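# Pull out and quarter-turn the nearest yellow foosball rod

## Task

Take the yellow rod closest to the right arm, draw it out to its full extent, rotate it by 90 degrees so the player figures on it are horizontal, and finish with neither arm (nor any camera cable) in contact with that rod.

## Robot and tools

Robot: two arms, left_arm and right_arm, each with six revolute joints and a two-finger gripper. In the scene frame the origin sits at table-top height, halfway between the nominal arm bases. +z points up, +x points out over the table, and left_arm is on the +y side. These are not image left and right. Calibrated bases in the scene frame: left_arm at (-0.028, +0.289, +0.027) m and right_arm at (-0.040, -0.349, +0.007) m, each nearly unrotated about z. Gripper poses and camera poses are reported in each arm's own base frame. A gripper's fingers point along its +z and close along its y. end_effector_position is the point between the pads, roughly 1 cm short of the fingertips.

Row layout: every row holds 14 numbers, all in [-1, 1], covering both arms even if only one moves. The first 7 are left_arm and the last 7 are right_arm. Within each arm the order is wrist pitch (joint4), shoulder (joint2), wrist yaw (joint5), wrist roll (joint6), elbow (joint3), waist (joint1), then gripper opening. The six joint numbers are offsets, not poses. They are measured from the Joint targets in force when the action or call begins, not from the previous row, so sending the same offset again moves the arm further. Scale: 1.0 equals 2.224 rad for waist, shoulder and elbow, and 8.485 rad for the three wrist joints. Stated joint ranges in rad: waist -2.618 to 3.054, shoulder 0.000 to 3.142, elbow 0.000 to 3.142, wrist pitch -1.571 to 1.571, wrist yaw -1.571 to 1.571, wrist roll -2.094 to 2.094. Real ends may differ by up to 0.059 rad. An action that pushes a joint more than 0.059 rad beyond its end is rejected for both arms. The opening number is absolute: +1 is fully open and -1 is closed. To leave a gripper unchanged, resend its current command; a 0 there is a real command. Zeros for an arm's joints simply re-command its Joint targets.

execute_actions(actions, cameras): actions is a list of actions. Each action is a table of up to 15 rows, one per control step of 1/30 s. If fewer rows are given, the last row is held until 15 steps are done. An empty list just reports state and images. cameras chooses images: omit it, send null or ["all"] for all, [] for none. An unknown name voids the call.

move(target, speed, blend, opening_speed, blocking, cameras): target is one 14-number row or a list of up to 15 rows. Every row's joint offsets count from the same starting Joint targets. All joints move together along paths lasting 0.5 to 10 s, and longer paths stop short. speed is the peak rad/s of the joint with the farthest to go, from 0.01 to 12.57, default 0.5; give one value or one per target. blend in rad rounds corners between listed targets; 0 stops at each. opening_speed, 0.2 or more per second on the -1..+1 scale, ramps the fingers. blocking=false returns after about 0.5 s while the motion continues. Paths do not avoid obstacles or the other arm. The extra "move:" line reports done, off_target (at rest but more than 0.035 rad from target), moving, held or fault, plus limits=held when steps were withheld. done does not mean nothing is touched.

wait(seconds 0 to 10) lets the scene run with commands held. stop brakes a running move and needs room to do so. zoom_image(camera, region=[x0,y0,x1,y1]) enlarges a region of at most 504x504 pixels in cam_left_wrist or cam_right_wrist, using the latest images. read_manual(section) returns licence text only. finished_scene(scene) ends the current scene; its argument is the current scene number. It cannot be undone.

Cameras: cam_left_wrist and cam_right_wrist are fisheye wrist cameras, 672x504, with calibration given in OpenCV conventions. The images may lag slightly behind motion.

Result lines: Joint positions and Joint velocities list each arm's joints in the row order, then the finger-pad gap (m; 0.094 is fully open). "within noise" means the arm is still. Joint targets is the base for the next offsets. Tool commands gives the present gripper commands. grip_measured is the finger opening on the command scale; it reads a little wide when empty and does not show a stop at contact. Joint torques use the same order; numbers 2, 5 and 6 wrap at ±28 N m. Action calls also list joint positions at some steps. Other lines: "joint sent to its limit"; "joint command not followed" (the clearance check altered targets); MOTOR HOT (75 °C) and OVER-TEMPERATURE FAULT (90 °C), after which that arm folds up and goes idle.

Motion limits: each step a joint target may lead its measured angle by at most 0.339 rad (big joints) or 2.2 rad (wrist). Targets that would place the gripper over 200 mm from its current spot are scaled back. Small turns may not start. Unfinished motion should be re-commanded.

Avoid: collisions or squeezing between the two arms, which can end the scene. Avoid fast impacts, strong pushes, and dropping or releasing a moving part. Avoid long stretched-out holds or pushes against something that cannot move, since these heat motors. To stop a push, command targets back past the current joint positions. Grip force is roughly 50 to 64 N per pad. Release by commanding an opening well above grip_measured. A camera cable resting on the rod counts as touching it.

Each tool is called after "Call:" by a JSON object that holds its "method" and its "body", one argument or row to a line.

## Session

Call:
{"method": "execute_actions", "body": {
  "actions": []
}}

Scene clock: 0.00 s.
left_arm: end_effector_position=(+0.4127, +0.0165, +0.1264) grip_measured=+1.000 end_effector_quat_wxyz=(+0.618, -0.002, +0.786, +0.007) | right_arm: end_effector_position=(+0.3903, -0.0463, +0.1052) grip_measured=+1.000 end_effector_quat_wxyz=(+0.587, +0.098, +0.798, -0.097)
Joint names: [wrist pitch, shoulder, wrist yaw, wrist roll, elbow, waist]
Joint positions: left_arm=[0.901 1.55 0.039 0.018 0.411 0.054 0.094] | right_arm=[0.871 1.537 0.276 0.046 0.357 0.003 0.094]
Joint velocities: within noise
Joint torques (N m): no reading
Heat: left arm: 40 °C; right arm: 39 °C.
Joint targets: left_arm=[0.889 1.548 0.039 0.019 0.413 0.054] | right_arm=[0.861 1.534 0.277 0.048 0.360 0.003]
Tool commands: left_gripper/opening=+1.0 right_gripper/opening=+1.0
camera_calibration:
cam_left_wrist: T_world_to_cam=[[-0.0177666, -0.985889, 0.166453, -0.00796993], [-0.580802, -0.125334, -0.804339, 0.378982], [0.813851, -0.110967, -0.570379, -0.140833], [0, 0, 0, 1]] pos_world=[0.334589, 0.0240143, 0.225829]
cam_right_wrist: T_world_to_cam=[[-0.259, -0.939853, 0.222701, 0.0247898], [-0.669431, 0.00846419, -0.742826, 0.372487], [0.696262, -0.341475, -0.631359, -0.103415], [0, 0, 0, 1]] pos_world=[0.327779, -0.0151678, 0.20588]

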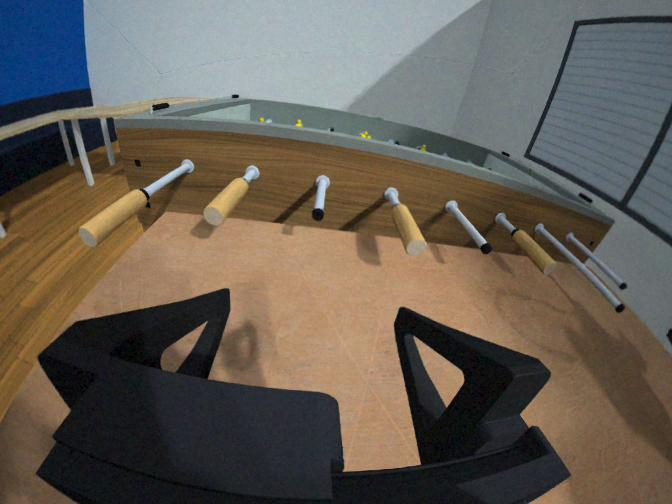

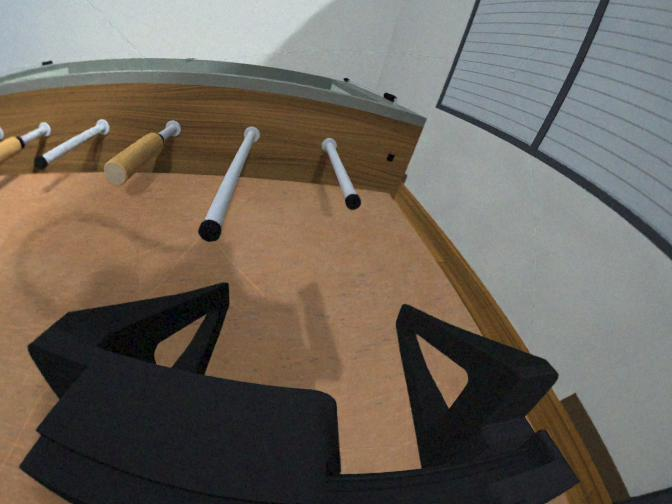

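Call:
{"method": "move", "body": {
  "target": [0,0,0,0,0,0,1,-0.0211,0.4355,0.0159,-0.0057,0.6484,0.1524,0.7],
  "speed": 1.4,
  "cameras": ["cam_right_wrist"]
}}

Scene clock: 15.50 s.
left_arm: end_effector_position=(+0.4127, +0.0165, +0.1264) grip_measured=+1.000 end_effector_quat_wxyz=(+0.618, -0.002, +0.786, +0.007) | right_arm: end_effector_position=(+0.6701, +0.1681, +0.1642) grip_measured=+0.703 end_effector_quat_wxyz=(+0.702, +0.021, +0.712, -0.024)
Joint names: [wrist pitch, shoulder, wrist yaw, wrist roll, elbow, waist]
Joint positions: left_arm=[0.901 1.55 0.039 0.018 0.411 0.054 0.094] | right_arm=[0.691 2.479 0.41 0.001 1.773 0.347 0.08]
Joint velocities: within noise
Joint torques (N m): left_arm=[1.85 -6.83 -0.01 0.01 5.68 -0.06] | right_arm=[1.6 -11.55 0.06 -0.05 8.98 -0.43]
Heat: left arm: 41 °C; right arm: 39 °C.
Joint targets: left_arm=[0.889 1.548 0.039 0.019 0.413 0.054] | right_arm=[0.682 2.503 0.412 -0.001 1.802 0.342]
move: done
camera_calibration:
cam_right_wrist: T_world_to_cam=[[-0.108287, -0.976992, 0.183741, 0.197337], [-0.419902, -0.12258, -0.899253, 0.482275], [0.901086, -0.174531, -0.396967, -0.391493], [0, 0, 0, 1]] pos_world=[0.576646, 0.183587, 0.242019]
Images, in order (width x height): cam_right_wrist 672x504.

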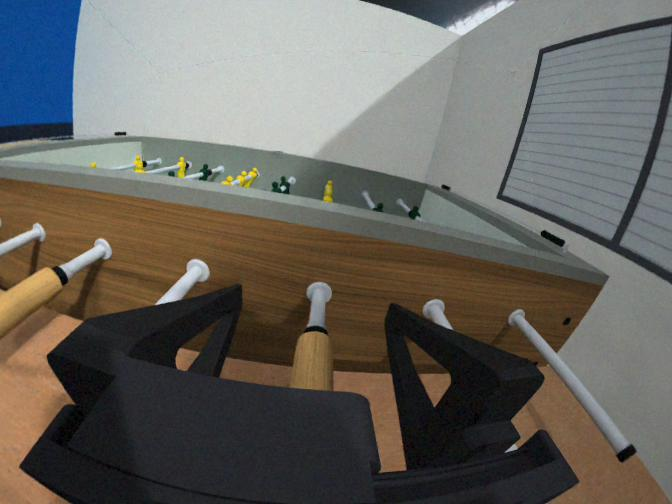

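Call:
{"method": "move", "body": {
  "target": [
    [0,0,0,0,0,0,1,0.0273,0.1021,0.0011,0,0.0022,-0.0022,0.7],
    [0,0,0,0,0,0,1,0.0273,0.1021,0.0011,0,0.0022,-0.0022,-0.55],
    [0,0,0,0,0,0,1,0.0273,0.1021,0.0011,-0.19,0.0022,-0.0022,-0.05],
    [0,0,0,0,0,0,1,0.0273,0.1021,0.0011,0,0.0022,-0.0022,-0.55],
    [0,0,0,0,0,0,1,0.0576,0.0135,0.0098,0,-0.2057,0.0315,-0.55],
    [0,0,0,0,0,0,1,0.0694,-0.0589,0.0199,0,-0.3459,0.0701,-0.55],
    [0,0,0,0,0,0,1,0.0665,-0.138,0.0316,0,-0.4541,0.1165,-0.55]
  ],
  "speed": [0.7,1,2,2.5,0.8,0.8,0.6],
  "opening_speed": 1.5,
  "cameras": ["cam_right_wrist"]
}}

Scene clock: 55.67 s.
left_arm: end_effector_position=(+0.4127, +0.0165, +0.1264) grip_measured=+1.000 end_effector_quat_wxyz=(+0.618, -0.002, +0.786, +0.007) | right_arm: end_effector_position=(+0.4939, +0.1736, +0.0573) grip_measured=-0.332 end_effector_quat_wxyz=(+0.651, -0.008, +0.757, -0.060)
Joint names: [wrist pitch, shoulder, wrist yaw, wrist roll, elbow, waist]
Joint positions: left_arm=[0.901 1.55 0.039 0.018 0.411 0.054 0.094] | right_arm=[1.173 2.263 0.605 0 0.911 0.531 0.031]
Joint velocities: within noise
Joint torques (N m): left_arm=[1.85 -6.82 0.01 0.01 5.65 -0.05] | right_arm=[2.3 -15.17 0.93 -0.01 -4.74 6.31]
Heat: left arm: 40 °C; right arm: 43 °C.
Joint targets: left_arm=[0.889 1.548 0.039 0.019 0.413 0.054] | right_arm=[1.246 2.196 0.680 -0.001 0.792 0.601]
move: off_target (right_arm); target 3's new numbers were sent with right_arm's wrist yaw 0.049 rad from that target; right_arm: the elbow is farthest, 0.119 rad from its target
camera_calibration:
cam_right_wrist: T_world_to_cam=[[-0.0866132, -0.955648, 0.281486, 0.183271], [-0.541376, -0.192039, -0.818555, 0.380333], [0.836307, -0.223288, -0.500732, -0.227817], [0, 0, 0, 1]] pos_world=[0.412302, 0.197312, 0.145661]
Images, in order (width x height): cam_right_wrist 672x504.

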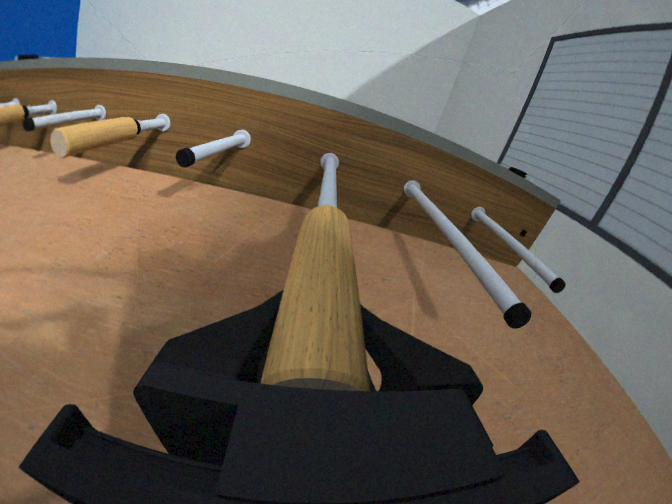

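Call:
{"method": "move", "body": {
  "target": [
    [0,0,0,0,0,0,1,-0.0101,0.0418,-0.0088,0,0.0625,-0.0315,-0.55],
    [0,0,0,0,0,0,1,-0.0101,0.0418,-0.0088,0,0.0625,-0.0315,0.4],
    [0,0,0,0,0,0,1,-0.0981,-0.1828,-0.0088,0,0.1075,-0.0315,0.4],
    [0,0,0,0,0,0,1,-0.2181,-0.1828,-0.0088,0,0.3775,-0.0315,0.4]
  ],
  "speed": [0.8,0.8,0.9,1.5],
  "cameras": ["cam_right_wrist"]
}}

Call:
{"method": "zoom_image", "body": {
  "camera": "cam_right_wrist",
  "region": [300, 0, 450, 120]
}}

Scene clock: 66.83 s.
left_arm: end_effector_position=(+0.4127, +0.0165, +0.1264) grip_measured=+1.000 end_effector_quat_wxyz=(+0.618, -0.002, +0.786, +0.007) | right_arm: end_effector_position=(+0.4699, +0.1579, +0.2338) grip_measured=+0.397 end_effector_quat_wxyz=(+0.424, -0.120, +0.881, -0.171)
Joint names: [wrist pitch, shoulder, wrist yaw, wrist roll, elbow, waist]
Joint positions: left_arm=[0.901 1.55 0.039 0.018 0.411 0.054 0.094] | right_arm=[-0.591 1.801 0.606 -0.001 1.606 0.528 0.066]
Joint velocities: within noise
Joint torques (N m): left_arm=[1.86 -6.8 -0.01 0.02 5.67 -0.05] | right_arm=[1.16 -9.47 0.31 0.01 8.94 0.31]
Heat: left arm: 40 °C; right arm: 44 °C.
Joint targets: left_arm=[0.889 1.548 0.039 0.019 0.413 0.054] | right_arm=[-0.605 1.789 0.606 -0.001 1.632 0.531]
move: done
camera_calibration:
cam_right_wrist: T_world_to_cam=[[0.136053, -0.823566, 0.550662, -0.0719313], [-0.857968, -0.375867, -0.350164, 0.57701], [0.495359, -0.42481, -0.757731, 0.129221], [0, 0, 0, 1]] pos_world=[0.440832, 0.212533, 0.339573]
Images, in order (width x height): cam_right_wrist 672x504.

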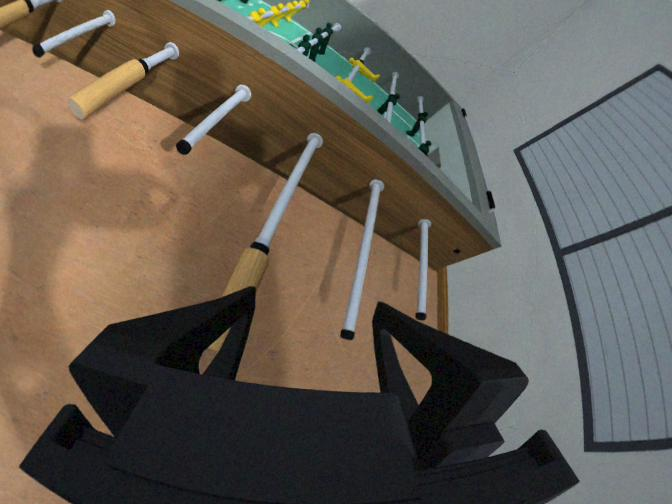

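Scaled by 3.360 from the camera's 672x504 image, which has a finer 960x720 frame.

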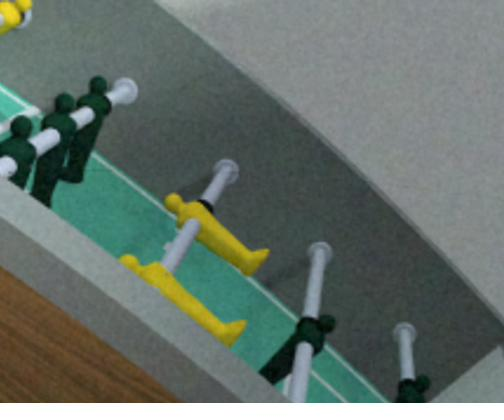

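Flat and same extension as before.

Call:
{"method": "finished_scene", "body": {
  "scene": 3
}}

The scene is finished: the task was done.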